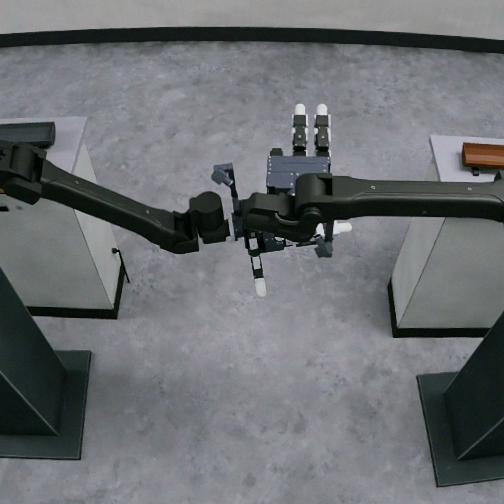

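Scene clock: 2881.77 s.
Joint torques (N m): arm1=[2.2 -10.75 8.5 0.84 1.29 -0.15] | arm2=[0.79 -19.43 6.61 2.77 -0.08 -0.21] | arm3=[0.56 -22.24 8.59 1.16 1.12 -0.09]
Heat: arm1: hottest joint2_rad 34 °C; arm2: hottest joint2_rad 40 °C; arm3: hottest joint2_rad 33 °C.
move: arm3 done
Joint velocities: within noise
arm1, arm2: as last shown
arm2.joint_positions: joint1_rad=-1.477 joint2_rad=+2.358 joint3_rad=+1.675 joint4_rad=+0.799 joint5_rad=-0.001 joint6_rad=+0.122 hand_index_mcp=+0.759 hand_index_abd=+0.001 hand_index_pip=+0.576 hand_index_dip=+0.694 hand_middle_mcp=+0.758 hand_middle_abd=-0.003 hand_middle_pip=+0.576 hand_middle_dip=+0.694 hand_ring_mcp=+0.759 hand_ring_abd=+0.001 hand_ring_pip=+0.576 hand_ring_dip=+0.693 hand_thumb_cmc=+0.723 hand_thumb_axl=+0.677 hand_thumb_mcp=+0.226 hand_thumb_ipl=+0.168 hand_current_limit=+0.400 hand_speed=-0.850
arm2.index_mcp_current_ma: 43
arm2.hand: x=+0.8543 y=+0.0686 z=+1.0389 quat_wxyz=(+0.450, +0.468, +0.480, +0.590) (m; scene frame)
arm2.hand_target: x=+0.8541 y=+0.0573 z=+1.0357 quat_wxyz=(+0.459, +0.467, +0.475, +0.588) (m; scene frame)
arm3.joint_positions: joint1_rad=+1.458 joint2_rad=+2.269 joint3_rad=+2.223 joint4_rad=-1.276 joint5_rad=+1.563 joint6_rad=-1.853 hand_index_mcp=-0.250 hand_index_abd=-0.103 hand_index_pip=+0.065 hand_index_dip=+0.699 hand_middle_mcp=+0.973 hand_middle_abd=-0.001 hand_middle_pip=+0.575 hand_middle_dip=+0.696 hand_ring_mcp=+0.973 hand_ring_abd=-0.002 hand_ring_pip=+0.575 hand_ring_dip=+0.693 hand_thumb_cmc=-0.568 hand_thumb_axl=+0.677 hand_thumb_mcp=+0.216 hand_thumb_ipl=+0.171 hand_current_limit=+0.400 hand_speed=-0.900
arm3.joint_status: all done
arm3.hand_state: goal,goal,goal,goal,goal,goal,goal,goal,goal,goal,goal,goal,goal,goal,goal,goal
arm3.index_mcp_current_ma: 0
arm3.index_abd_current_ma: 1
arm3.index_pip_current_ma: 1
arm3.index_dip_current_ma: 1
arm3.middle_mcp_current_ma: -3
arm3.middle_abd_current_ma: 0
arm3.middle_pip_current_ma: 0
arm3.middle_dip_current_ma: 0
arm3.ring_mcp_current_ma: -4
arm3.ring_abd_current_ma: 0
arm3.ring_pip_current_ma: 0
arm3.ring_dip_current_ma: -1
arm3.thumb_cmc_current_ma: 0
arm3.thumb_axl_current_ma: 0
arm3.thumb_mcp_current_ma: 9
arm3.thumb_ipl_current_ma: 1
arm3.hand_goal_index_mcp: -0.250
arm3.hand_goal_index_abd: -0.106
arm3.hand_goal_index_pip: 0.062
arm3.hand_goal_index_dip: 0.696
arm3.hand_goal_middle_mcp: 0.980
arm3.hand_goal_middle_abd: 0.000
arm3.hand_goal_middle_pip: 0.576
arm3.hand_goal_middle_dip: 0.696
arm3.hand_goal_ring_mcp: 0.980
arm3.hand_goal_ring_abd: 0.000
arm3.hand_goal_ring_pip: 0.576
arm3.hand_goal_ring_dip: 0.696
arm3.hand_goal_thumb_cmc: -0.570
arm3.hand_goal_thumb_axl: 0.678
arm3.hand_goal_thumb_mcp: 0.206
arm3.hand_goal_thumb_ipl: 0.168
arm3.hand: x=+0.8547 y=+0.1290 z=+1.0263 quat_wxyz=(+0.704, -0.710, +0.000, -0.024) (m; scene frame)
arm3.hand_target: x=+0.8548 y=+0.1365 z=+1.0110 quat_wxyz=(+0.704, -0.709, -0.003, -0.034) (m; scene frame)
arm3.hand_status: not commanded
pictures: none

Scene clock: 2882.27 s.
Joint torques (N m): arm1=[2.32 -10.87 8.49 0.84 1.28 -0.15] | arm2=[0.44 -19.37 6.64 2.74 -0.06 -0.21] | arm3=[0.56 -21.66 8.59 1.16 1.13 -0.09]
Heat: arm1: hottest joint2_rad 34 °C; arm2: hottest joint2_rad 40 °C; arm3: hottest joint2_rad 33 °C.
move: arm3 off_target
Joint velocities: within noise
arm1, arm2: as last shown
arm3.joint_positions: joint1_rad=+1.458 joint2_rad=+2.269 joint3_rad=+2.223 joint4_rad=-1.276 joint5_rad=+1.563 joint6_rad=-1.853 hand_index_mcp=-0.263 hand_index_abd=-0.103 hand_index_pip=+0.069 hand_index_dip=+0.699 hand_middle_mcp=+0.973 hand_middle_abd=-0.001 hand_middle_pip=+0.575 hand_middle_dip=+0.696 hand_ring_mcp=+0.973 hand_ring_abd=-0.002 hand_ring_pip=+0.575 hand_ring_dip=+0.693 hand_thumb_cmc=-0.568 hand_thumb_axl=+0.677 hand_thumb_mcp=+0.209 hand_thumb_ipl=+0.175 hand_current_limit=+0.400 hand_speed=-0.900
arm3.joint_status: hand_index_mcp off_target (ended at -0.263, target -0.290); hand_thumb_mcp off_target (ended at +0.209, target +0.170)
arm3.hand_state: blocked,goal,goal,goal,goal,goal,goal,goal,goal,goal,goal,goal,goal,goal,blocked,goal
arm3.index_mcp_current_ma: 32
arm3.index_abd_current_ma: 1
arm3.index_pip_current_ma: 3
arm3.index_dip_current_ma: 1
arm3.middle_mcp_current_ma: -3
arm3.middle_abd_current_ma: 0
arm3.middle_pip_current_ma: 0
arm3.middle_dip_current_ma: 0
arm3.ring_mcp_current_ma: -4
arm3.ring_abd_current_ma: 0
arm3.ring_pip_current_ma: 0
arm3.ring_dip_current_ma: -1
arm3.thumb_cmc_current_ma: 0
arm3.thumb_axl_current_ma: 0
arm3.thumb_mcp_current_ma: 80
arm3.thumb_ipl_current_ma: 6
arm3.hand_goal_index_mcp: -0.290
arm3.hand_goal_index_abd: -0.106
arm3.hand_goal_index_pip: 0.062
arm3.hand_goal_index_dip: 0.696
arm3.hand_goal_middle_mcp: 0.980
arm3.hand_goal_middle_abd: 0.000
arm3.hand_goal_middle_pip: 0.576
arm3.hand_goal_middle_dip: 0.696
arm3.hand_goal_ring_mcp: 0.980
arm3.hand_goal_ring_abd: 0.000
arm3.hand_goal_ring_pip: 0.576
arm3.hand_goal_ring_dip: 0.696
arm3.hand_goal_thumb_cmc: -0.570
arm3.hand_goal_thumb_axl: 0.678
arm3.hand_goal_thumb_mcp: 0.170
arm3.hand_goal_thumb_ipl: 0.168
arm3.hand: x=+0.8547 y=+0.1290 z=+1.0263 quat_wxyz=(+0.704, -0.710, +0.000, -0.024) (m; scene frame)
arm3.hand_target: x=+0.8548 y=+0.1365 z=+1.0110 quat_wxyz=(+0.704, -0.709, -0.003, -0.034) (m; scene frame)
arm3.hand_status: not commanded
pictures: none

Scene clock: 2882.93 s.
Joint torques (N m): arm1=[2.14 -10.93 8.51 0.85 1.29 -0.15] | arm2=[0.67 -19.31 6.63 2.88 0.01 -0.19] | arm3=[0.5 -21.6 8.59 1.11 1.13 -0.09]
Heat: arm1: hottest joint2_rad 34 °C; arm2: hottest joint2_rad 40 °C; arm3: hottest joint2_rad 33 °C.
move: arm3 off_target
Joint velocities: within noise
arm1, arm2: as last shown
arm2.joint_positions: joint1_rad=-1.477 joint2_rad=+2.358 joint3_rad=+1.675 joint4_rad=+0.799 joint5_rad=-0.002 joint6_rad=+0.122 hand_index_mcp=+0.759 hand_index_abd=+0.001 hand_index_pip=+0.576 hand_index_dip=+0.694 hand_middle_mcp=+0.758 hand_middle_abd=-0.003 hand_middle_pip=+0.576 hand_middle_dip=+0.694 hand_ring_mcp=+0.759 hand_ring_abd=+0.001 hand_ring_pip=+0.576 hand_ring_dip=+0.693 hand_thumb_cmc=+0.723 hand_thumb_axl=+0.677 hand_thumb_mcp=+0.226 hand_thumb_ipl=+0.168 hand_current_limit=+0.400 hand_speed=-0.850
arm2.hand: x=+0.8544 y=+0.0689 z=+1.0386 quat_wxyz=(+0.450, +0.468, +0.480, +0.590) (m; scene frame)
arm2.hand_target: x=+0.8541 y=+0.0573 z=+1.0355 quat_wxyz=(+0.459, +0.467, +0.476, +0.588) (m; scene frame)
arm3.joint_positions: joint1_rad=+1.458 joint2_rad=+2.269 joint3_rad=+2.223 joint4_rad=-1.275 joint5_rad=+1.563 joint6_rad=-1.853 hand_index_mcp=-0.268 hand_index_abd=-0.103 hand_index_pip=+0.069 hand_index_dip=+0.715 hand_middle_mcp=+0.973 hand_middle_abd=-0.001 hand_middle_pip=+0.575 hand_middle_dip=+0.696 hand_ring_mcp=+0.973 hand_ring_abd=-0.002 hand_ring_pip=+0.575 hand_ring_dip=+0.693 hand_thumb_cmc=-0.568 hand_thumb_axl=+0.677 hand_thumb_mcp=+0.199 hand_thumb_ipl=+0.174 hand_current_limit=+0.400 hand_speed=-0.900
arm3.joint_status: hand_index_mcp off_target (ended at -0.268, target -0.390); hand_index_pip off_target (ended at +0.069, target +0.030); hand_thumb_mcp off_target (ended at +0.199, target +0.080); hand_thumb_ipl off_target (ended at +0.174, target +0.140)
arm3.hand_state: blocked,goal,blocked,goal,goal,goal,goal,goal,goal,goal,goal,goal,goal,goal,blocked,blocked
arm3.index_mcp_current_ma: 355
arm3.index_abd_current_ma: 1
arm3.index_pip_current_ma: 51
arm3.index_dip_current_ma: 16
arm3.middle_mcp_current_ma: -3
arm3.middle_abd_current_ma: 0
arm3.middle_pip_current_ma: 0
arm3.middle_dip_current_ma: 0
arm3.ring_mcp_current_ma: -4
arm3.ring_abd_current_ma: 0
arm3.ring_pip_current_ma: 0
arm3.ring_dip_current_ma: -1
arm3.thumb_cmc_current_ma: 0
arm3.thumb_axl_current_ma: 0
arm3.thumb_mcp_current_ma: 385
arm3.thumb_ipl_current_ma: 66
arm3.hand_goal_index_mcp: -0.390
arm3.hand_goal_index_abd: -0.106
arm3.hand_goal_index_pip: 0.030
arm3.hand_goal_index_dip: 0.696
arm3.hand_goal_middle_mcp: 0.980
arm3.hand_goal_middle_abd: 0.000
arm3.hand_goal_middle_pip: 0.576
arm3.hand_goal_middle_dip: 0.696
arm3.hand_goal_ring_mcp: 0.980
arm3.hand_goal_ring_abd: 0.000
arm3.hand_goal_ring_pip: 0.576
arm3.hand_goal_ring_dip: 0.696
arm3.hand_goal_thumb_cmc: -0.570
arm3.hand_goal_thumb_axl: 0.678
arm3.hand_goal_thumb_mcp: 0.080
arm3.hand_goal_thumb_ipl: 0.140
arm3.hand: x=+0.8546 y=+0.1290 z=+1.0264 quat_wxyz=(+0.704, -0.710, +0.001, -0.023) (m; scene frame)
arm3.hand_target: x=+0.8548 y=+0.1365 z=+1.0110 quat_wxyz=(+0.704, -0.709, -0.003, -0.034) (m; scene frame)
arm3.hand_status: not commanded
pictures: arm2_cam_wrist, cam_gap_2
camera_calibration:
arm2_cam_wrist: T_world_to_cam=[[0.0795887, -0.864705, 0.495934, -0.48984], [-0.604303, -0.437521, -0.665877, 1.18794], [0.792769, -0.246698, -0.557366, 0.0470621], [0, 0, 0, 1]] pos_world=[0.71955, 0.10779, 1.06018]

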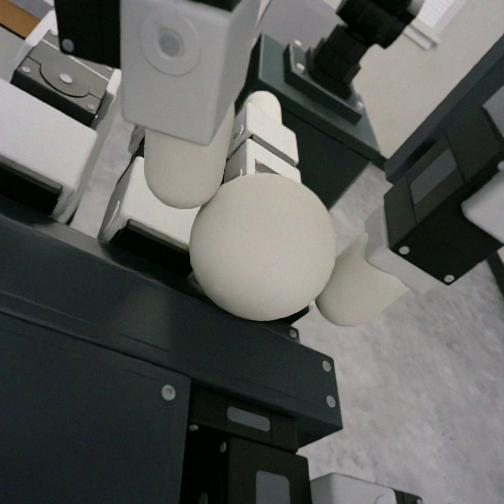

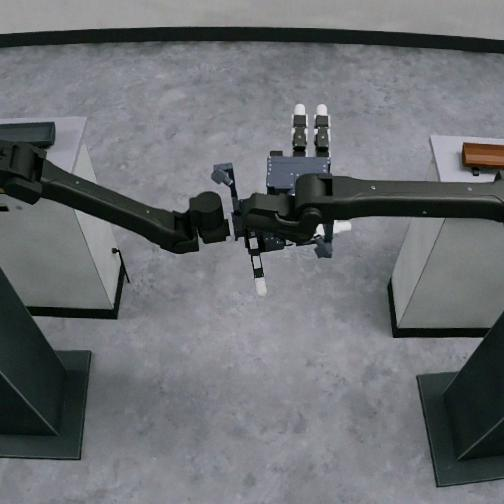

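Request:
move --arm3 '{"joints":{"joint3_rad":2.4,"joint4_rad":-1.40},"min_time_s":3}' --cameras '["arm2_cam_wrist"]'

Request:
move --arm3 '{"joints":{"joint2_rad":1.9,"joint3_rad":2.25,"joint4_rad":-1.65},"min_time_s":4}'

Request:
move --arm3 '{"joints":{"joint1_rad":0,"joint2_rad":1.9,"joint3_rad":2.28,"joint4_rad":-1.68,"joint5_rad":1.565,"joint6_rad":-1.85},"min_time_s":5}'

Request:
move --arm3 '{"joints":{"joint1_rad":-1.56},"min_time_s":5}' --cameras '["cam_basket"]'

Scene clock: 2888.40 s.
Joint torques (N m): arm1=[2.26 -10.81 8.5 0.84 1.29 -0.16] | arm2=[0.91 -19.25 6.57 2.82 -0.02 -0.21] | arm3=[0.62 -21.71 13.08 0.42 1.13 -0.09]
Heat: arm1: hottest joint2_rad 34 °C; arm2: hottest joint2_rad 40 °C; arm3: hottest joint3_rad 33 °C.
move: arm3 done
Joint velocities: within noise
arm1, arm2: as last shown
arm2.joint_positions: joint1_rad=-1.477 joint2_rad=+2.359 joint3_rad=+1.675 joint4_rad=+0.800 joint5_rad=-0.002 joint6_rad=+0.122 hand_index_mcp=+0.759 hand_index_abd=+0.001 hand_index_pip=+0.576 hand_index_dip=+0.694 hand_middle_mcp=+0.758 hand_middle_abd=-0.003 hand_middle_pip=+0.576 hand_middle_dip=+0.694 hand_ring_mcp=+0.759 hand_ring_abd=+0.001 hand_ring_pip=+0.576 hand_ring_dip=+0.693 hand_thumb_cmc=+0.723 hand_thumb_axl=+0.677 hand_thumb_mcp=+0.226 hand_thumb_ipl=+0.168 hand_current_limit=+0.400 hand_speed=-0.850
arm2.index_mcp_current_ma: 44
arm2.middle_mcp_current_ma: 38
arm2.hand: x=+0.8543 y=+0.0689 z=+1.0379 quat_wxyz=(+0.450, +0.468, +0.480, +0.590) (m; scene frame)
arm2.hand_target: x=+0.8541 y=+0.0573 z=+1.0356 quat_wxyz=(+0.459, +0.467, +0.476, +0.588) (m; scene frame)
arm3.joint_positions: joint1_rad=+1.458 joint2_rad=+2.269 joint3_rad=+2.346 joint4_rad=-1.392 joint5_rad=+1.563 joint6_rad=-1.853 hand_index_mcp=-0.268 hand_index_abd=-0.103 hand_index_pip=+0.078 hand_index_dip=+0.722 hand_middle_mcp=+0.973 hand_middle_abd=-0.001 hand_middle_pip=+0.575 hand_middle_dip=+0.696 hand_ring_mcp=+0.973 hand_ring_abd=-0.002 hand_ring_pip=+0.575 hand_ring_dip=+0.693 hand_thumb_cmc=-0.567 hand_thumb_axl=+0.677 hand_thumb_mcp=+0.189 hand_thumb_ipl=+0.174 hand_current_limit=+0.400 hand_speed=-0.900
arm3.joint_status: all done
arm3.hand_state: blocked,goal,blocked,blocked,goal,goal,goal,goal,goal,goal,goal,goal,goal,goal,blocked,blocked
arm3.index_mcp_current_ma: 355
arm3.index_abd_current_ma: 1
arm3.index_pip_current_ma: 72
arm3.index_dip_current_ma: 27
arm3.middle_mcp_current_ma: -3
arm3.middle_abd_current_ma: 0
arm3.middle_pip_current_ma: 0
arm3.middle_dip_current_ma: 0
arm3.ring_mcp_current_ma: -4
arm3.ring_abd_current_ma: 0
arm3.ring_pip_current_ma: 0
arm3.ring_dip_current_ma: -1
arm3.thumb_cmc_current_ma: 1
arm3.thumb_axl_current_ma: 0
arm3.thumb_mcp_current_ma: 385
arm3.thumb_ipl_current_ma: 66
arm3.hand_goal_index_mcp: -0.390
arm3.hand_goal_index_abd: -0.106
arm3.hand_goal_index_pip: 0.030
arm3.hand_goal_index_dip: 0.696
arm3.hand_goal_middle_mcp: 0.980
arm3.hand_goal_middle_abd: 0.000
arm3.hand_goal_middle_pip: 0.576
arm3.hand_goal_middle_dip: 0.696
arm3.hand_goal_ring_mcp: 0.980
arm3.hand_goal_ring_abd: 0.000
arm3.hand_goal_ring_pip: 0.576
arm3.hand_goal_ring_dip: 0.696
arm3.hand_goal_thumb_cmc: -0.570
arm3.hand_goal_thumb_axl: 0.678
arm3.hand_goal_thumb_mcp: 0.080
arm3.hand_goal_thumb_ipl: 0.140
arm3.hand: x=+0.8543 y=+0.1290 z=+1.0736 quat_wxyz=(+0.704, -0.710, +0.003, -0.021) (m; scene frame)
arm3.hand_target: x=+0.8491 y=+0.1368 z=+1.0816 quat_wxyz=(+0.705, -0.709, +0.013, -0.018) (m; scene frame)
arm3.hand_status: not commanded
pictures: arm2_cam_wrist
camera_calibration:
arm2_cam_wrist: T_world_to_cam=[[0.0795887, -0.864705, 0.495934, -0.489493], [-0.604303, -0.437521, -0.665877, 1.18747], [0.792769, -0.246698, -0.557366, 0.046672], [0, 0, 0, 1]] pos_world=[0.71955, 0.10779, 1.05948]

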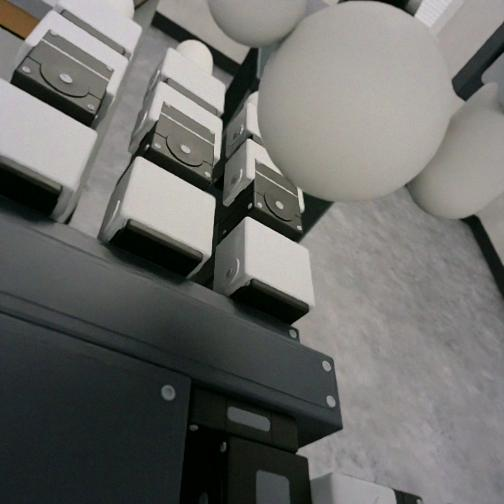

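Scene clock: 2892.87 s.
Joint torques (N m): arm1=[2.2 -10.99 8.53 0.84 1.28 -0.15] | arm2=[0.79 -19.37 6.57 2.81 -0.03 -0.22] | arm3=[0.62 -21.07 8.39 0.42 1.13 -0.08]
Heat: arm1: hottest joint2_rad 34 °C; arm2: hottest joint2_rad 40 °C; arm3: hottest joint2_rad 33 °C.
move: arm3 done
Joint velocities: within noise
arm1, arm2: as last shown
arm3.joint_positions: joint1_rad=+1.458 joint2_rad=+1.920 joint3_rad=+2.250 joint4_rad=-1.642 joint5_rad=+1.563 joint6_rad=-1.853 hand_index_mcp=-0.268 hand_index_abd=-0.103 hand_index_pip=+0.078 hand_index_dip=+0.722 hand_middle_mcp=+0.973 hand_middle_abd=-0.001 hand_middle_pip=+0.575 hand_middle_dip=+0.696 hand_ring_mcp=+0.973 hand_ring_abd=-0.002 hand_ring_pip=+0.575 hand_ring_dip=+0.693 hand_thumb_cmc=-0.568 hand_thumb_axl=+0.677 hand_thumb_mcp=+0.189 hand_thumb_ipl=+0.174 hand_current_limit=+0.400 hand_speed=-0.900
arm3.joint_status: all done
arm3.hand_state: blocked,goal,blocked,blocked,goal,goal,goal,goal,goal,goal,goal,goal,goal,goal,blocked,blocked
arm3.index_mcp_current_ma: 355
arm3.index_abd_current_ma: 1
arm3.index_pip_current_ma: 73
arm3.index_dip_current_ma: 27
arm3.middle_mcp_current_ma: -3
arm3.middle_abd_current_ma: 0
arm3.middle_pip_current_ma: 0
arm3.middle_dip_current_ma: 0
arm3.ring_mcp_current_ma: -4
arm3.ring_abd_current_ma: 0
arm3.ring_pip_current_ma: 0
arm3.ring_dip_current_ma: -1
arm3.thumb_cmc_current_ma: 1
arm3.thumb_axl_current_ma: 0
arm3.thumb_mcp_current_ma: 385
arm3.thumb_ipl_current_ma: 66
arm3.hand_goal_index_mcp: -0.390
arm3.hand_goal_index_abd: -0.106
arm3.hand_goal_index_pip: 0.030
arm3.hand_goal_index_dip: 0.696
arm3.hand_goal_middle_mcp: 0.980
arm3.hand_goal_middle_abd: 0.000
arm3.hand_goal_middle_pip: 0.576
arm3.hand_goal_middle_dip: 0.696
arm3.hand_goal_ring_mcp: 0.980
arm3.hand_goal_ring_abd: 0.000
arm3.hand_goal_ring_pip: 0.576
arm3.hand_goal_ring_dip: 0.696
arm3.hand_goal_thumb_cmc: -0.570
arm3.hand_goal_thumb_axl: 0.678
arm3.hand_goal_thumb_mcp: 0.080
arm3.hand_goal_thumb_ipl: 0.140
arm3.hand: x=+0.9754 y=+0.1247 z=+1.2546 quat_wxyz=(+0.704, -0.710, +0.004, -0.020) (m; scene frame)
arm3.hand_target: x=+0.9854 y=+0.1305 z=+1.2660 quat_wxyz=(+0.705, -0.709, +0.009, -0.022) (m; scene frame)
arm3.hand_status: not commanded
pictures: none

Scene clock: 2898.33 s.
Joint torques (N m): arm1=[2.14 -10.93 8.53 0.87 1.29 -0.16] | arm2=[0.62 -19.43 6.61 2.84 -0.02 -0.21] | arm3=[2.02 -20.37 10.71 0.39 1.13 0.01]
Heat: arm1: hottest joint2_rad 34 °C; arm2: hottest joint2_rad 40 °C; arm3: hottest joint2_rad 33 °C.
move: arm3 done
Joint velocities: within noise
arm1, arm2: as last shown
arm3.joint_positions: joint1_rad=+0.001 joint2_rad=+1.920 joint3_rad=+2.250 joint4_rad=-1.673 joint5_rad=+1.563 joint6_rad=-1.853 hand_index_mcp=-0.268 hand_index_abd=-0.103 hand_index_pip=+0.079 hand_index_dip=+0.722 hand_middle_mcp=+0.973 hand_middle_abd=-0.001 hand_middle_pip=+0.575 hand_middle_dip=+0.696 hand_ring_mcp=+0.973 hand_ring_abd=-0.002 hand_ring_pip=+0.575 hand_ring_dip=+0.693 hand_thumb_cmc=-0.568 hand_thumb_axl=+0.677 hand_thumb_mcp=+0.188 hand_thumb_ipl=+0.174 hand_current_limit=+0.400 hand_speed=-0.900
arm3.joint_status: all done
arm3.hand_state: blocked,goal,blocked,blocked,goal,goal,goal,goal,goal,goal,goal,goal,goal,goal,blocked,blocked
arm3.index_mcp_current_ma: 355
arm3.index_abd_current_ma: 1
arm3.index_pip_current_ma: 75
arm3.index_dip_current_ma: 28
arm3.middle_mcp_current_ma: -3
arm3.middle_abd_current_ma: 0
arm3.middle_pip_current_ma: 0
arm3.middle_dip_current_ma: 0
arm3.ring_mcp_current_ma: -4
arm3.ring_abd_current_ma: 0
arm3.ring_pip_current_ma: 0
arm3.ring_dip_current_ma: -1
arm3.thumb_cmc_current_ma: 1
arm3.thumb_axl_current_ma: 0
arm3.thumb_mcp_current_ma: 385
arm3.thumb_ipl_current_ma: 66
arm3.hand_goal_index_mcp: -0.390
arm3.hand_goal_index_abd: -0.106
arm3.hand_goal_index_pip: 0.030
arm3.hand_goal_index_dip: 0.696
arm3.hand_goal_middle_mcp: 0.980
arm3.hand_goal_middle_abd: 0.000
arm3.hand_goal_middle_pip: 0.576
arm3.hand_goal_middle_dip: 0.696
arm3.hand_goal_ring_mcp: 0.980
arm3.hand_goal_ring_abd: 0.000
arm3.hand_goal_ring_pip: 0.576
arm3.hand_goal_ring_dip: 0.696
arm3.hand_goal_thumb_cmc: -0.570
arm3.hand_goal_thumb_axl: 0.678
arm3.hand_goal_thumb_mcp: 0.080
arm3.hand_goal_thumb_ipl: 0.140
arm3.hand: x=+1.7107 y=+0.5527 z=+1.2528 quat_wxyz=(+0.504, -0.534, +0.468, -0.492) (m; scene frame)
arm3.hand_target: x=+1.7117 y=+0.5461 z=+1.2764 quat_wxyz=(+0.516, -0.523, +0.479, -0.481) (m; scene frame)
arm3.hand_status: not commanded
pictures: none

Scene clock: 2903.80 s.
Joint torques (N m): arm1=[2.14 -10.81 8.5 0.87 1.29 -0.15] | arm2=[0.67 -19.49 6.56 2.77 -0.01 -0.21] | arm3=[1.26 -20.25 10.71 0.4 1.13 0]
Heat: arm1: hottest joint2_rad 34 °C; arm2: hottest joint2_rad 40 °C; arm3: hottest joint2_rad 33 °C.
move: arm3 done
Joint velocities: within noise
arm1.joint_positions: joint1_rad=-1.416 joint2_rad=+1.314 joint3_rad=+1.198 joint4_rad=-1.364 joint5_rad=+1.499 joint6_rad=-1.549 hand_index_mcp=+0.021 hand_index_abd=-0.103 hand_index_pip=-0.415 hand_index_dip=+0.699 hand_middle_mcp=+0.745 hand_middle_abd=+0.000 hand_middle_pip=+0.576 hand_middle_dip=+0.696 hand_ring_mcp=+0.746 hand_ring_abd=+0.000 hand_ring_pip=+0.576 hand_ring_dip=+0.696 hand_thumb_cmc=-0.572 hand_thumb_axl=+0.678 hand_thumb_mcp=+0.288 hand_thumb_ipl=+0.170 hand_current_limit=+0.400 hand_speed=-0.400
arm1.joint_status: not commanded
arm1.hand_state: goal,goal,goal,goal,goal,goal,goal,goal,goal,goal,goal,goal,goal,goal,goal,goal
arm1.index_mcp_current_ma: -4
arm1.index_abd_current_ma: 0
arm1.index_pip_current_ma: 1
arm1.index_dip_current_ma: 1
arm1.middle_mcp_current_ma: -4
arm1.middle_abd_current_ma: 0
arm1.middle_pip_current_ma: 0
arm1.middle_dip_current_ma: 0
arm1.ring_mcp_current_ma: -3
arm1.ring_abd_current_ma: 0
arm1.ring_pip_current_ma: 0
arm1.ring_dip_current_ma: 0
arm1.thumb_cmc_current_ma: 0
arm1.thumb_axl_current_ma: 0
arm1.thumb_mcp_current_ma: 0
arm1.thumb_ipl_current_ma: 0
arm1.hand_goal_index_mcp: 0.030
arm1.hand_goal_index_abd: -0.106
arm1.hand_goal_index_pip: -0.420
arm1.hand_goal_index_dip: 0.696
arm1.hand_goal_middle_mcp: 0.754
arm1.hand_goal_middle_abd: 0.000
arm1.hand_goal_middle_pip: 0.576
arm1.hand_goal_middle_dip: 0.696
arm1.hand_goal_ring_mcp: 0.754
arm1.hand_goal_ring_abd: 0.000
arm1.hand_goal_ring_pip: 0.576
arm1.hand_goal_ring_dip: 0.696
arm1.hand_goal_thumb_cmc: -0.570
arm1.hand_goal_thumb_axl: 0.678
arm1.hand_goal_thumb_mcp: 0.290
arm1.hand_goal_thumb_ipl: 0.168
arm1.hand: x=-1.1461 y=+0.0331 z=+1.1432 quat_wxyz=(+0.123, -0.044, +0.727, -0.674) (m; scene frame)
arm1.hand_target: x=-1.1459 y=+0.0399 z=+1.1495 quat_wxyz=(+0.135, -0.044, +0.726, -0.673) (m; scene frame)
arm1.hand_status: not commanded
arm2.joint_positions: joint1_rad=-1.477 joint2_rad=+2.359 joint3_rad=+1.675 joint4_rad=+0.800 joint5_rad=-0.002 joint6_rad=+0.122 hand_index_mcp=+0.759 hand_index_abd=+0.001 hand_index_pip=+0.576 hand_index_dip=+0.694 hand_middle_mcp=+0.758 hand_middle_abd=-0.003 hand_middle_pip=+0.576 hand_middle_dip=+0.694 hand_ring_mcp=+0.759 hand_ring_abd=+0.001 hand_ring_pip=+0.576 hand_ring_dip=+0.693 hand_thumb_cmc=+0.723 hand_thumb_axl=+0.677 hand_thumb_mcp=+0.226 hand_thumb_ipl=+0.168 hand_current_limit=+0.400 hand_speed=-0.850
arm2.joint_status: not commanded
arm2.hand_state: goal,goal,goal,goal,goal,goal,goal,goal,goal,goal,goal,goal,goal,goal,goal,goal
arm2.index_mcp_current_ma: 44
arm2.index_abd_current_ma: 2
arm2.index_pip_current_ma: -1
arm2.index_dip_current_ma: -10
arm2.middle_mcp_current_ma: 38
arm2.middle_abd_current_ma: -11
arm2.middle_pip_current_ma: -1
arm2.middle_dip_current_ma: -10
arm2.ring_mcp_current_ma: 43
arm2.ring_abd_current_ma: 2
arm2.ring_pip_current_ma: -1
arm2.ring_dip_current_ma: -12
arm2.thumb_cmc_current_ma: 40
arm2.thumb_axl_current_ma: -4
arm2.thumb_mcp_current_ma: -2
arm2.thumb_ipl_current_ma: -2
arm2.hand_goal_index_mcp: 0.750
arm2.hand_goal_index_abd: 0.000
arm2.hand_goal_index_pip: 0.576
arm2.hand_goal_index_dip: 0.696
arm2.hand_goal_middle_mcp: 0.750
arm2.hand_goal_middle_abd: 0.000
arm2.hand_goal_middle_pip: 0.576
arm2.hand_goal_middle_dip: 0.696
arm2.hand_goal_ring_mcp: 0.750
arm2.hand_goal_ring_abd: 0.000
arm2.hand_goal_ring_pip: 0.576
arm2.hand_goal_ring_dip: 0.696
arm2.hand_goal_thumb_cmc: 0.714
arm2.hand_goal_thumb_axl: 0.678
arm2.hand_goal_thumb_mcp: 0.226
arm2.hand_goal_thumb_ipl: 0.168
arm2.hand: x=+0.8543 y=+0.0689 z=+1.0379 quat_wxyz=(+0.450, +0.468, +0.480, +0.590) (m; scene frame)
arm2.hand_target: x=+0.8541 y=+0.0573 z=+1.0356 quat_wxyz=(+0.459, +0.467, +0.476, +0.588) (m; scene frame)
arm2.hand_status: not commanded
arm3.joint_positions: joint1_rad=-1.561 joint2_rad=+1.920 joint3_rad=+2.250 joint4_rad=-1.673 joint5_rad=+1.563 joint6_rad=-1.853 hand_index_mcp=-0.268 hand_index_abd=-0.103 hand_index_pip=+0.079 hand_index_dip=+0.722 hand_middle_mcp=+0.973 hand_middle_abd=-0.001 hand_middle_pip=+0.575 hand_middle_dip=+0.696 hand_ring_mcp=+0.973 hand_ring_abd=-0.002 hand_ring_pip=+0.575 hand_ring_dip=+0.693 hand_thumb_cmc=-0.568 hand_thumb_axl=+0.677 hand_thumb_mcp=+0.188 hand_thumb_ipl=+0.174 hand_current_limit=+0.400 hand_speed=-0.900
arm3.joint_status: all done
arm3.hand_state: blocked,goal,blocked,blocked,goal,goal,goal,goal,goal,goal,goal,goal,goal,goal,blocked,blocked
arm3.index_mcp_current_ma: 355
arm3.index_abd_current_ma: 1
arm3.index_pip_current_ma: 75
arm3.index_dip_current_ma: 28
arm3.middle_mcp_current_ma: -3
arm3.middle_abd_current_ma: 0
arm3.middle_pip_current_ma: 0
arm3.middle_dip_current_ma: 0
arm3.ring_mcp_current_ma: -4
arm3.ring_abd_current_ma: 0
arm3.ring_pip_current_ma: 0
arm3.ring_dip_current_ma: -1
arm3.thumb_cmc_current_ma: 1
arm3.thumb_axl_current_ma: 0
arm3.thumb_mcp_current_ma: 385
arm3.thumb_ipl_current_ma: 66
arm3.hand_goal_index_mcp: -0.390
arm3.hand_goal_index_abd: -0.106
arm3.hand_goal_index_pip: 0.030
arm3.hand_goal_index_dip: 0.696
arm3.hand_goal_middle_mcp: 0.980
arm3.hand_goal_middle_abd: 0.000
arm3.hand_goal_middle_pip: 0.576
arm3.hand_goal_middle_dip: 0.696
arm3.hand_goal_ring_mcp: 0.980
arm3.hand_goal_ring_abd: 0.000
arm3.hand_goal_ring_pip: 0.576
arm3.hand_goal_ring_dip: 0.696
arm3.hand_goal_thumb_cmc: -0.570
arm3.hand_goal_thumb_axl: 0.678
arm3.hand_goal_thumb_mcp: 0.080
arm3.hand_goal_thumb_ipl: 0.140
arm3.hand: x=+2.2099 y=-0.1902 z=+1.2523 quat_wxyz=(+0.012, -0.051, +0.708, -0.704) (m; scene frame)
arm3.hand_target: x=+2.2035 y=-0.1907 z=+1.2760 quat_wxyz=(+0.028, -0.035, +0.708, -0.705) (m; scene frame)
arm3.hand_status: not commanded
pictures: cam_basket

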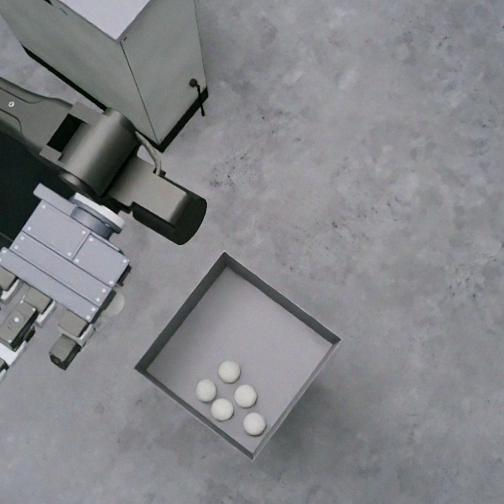

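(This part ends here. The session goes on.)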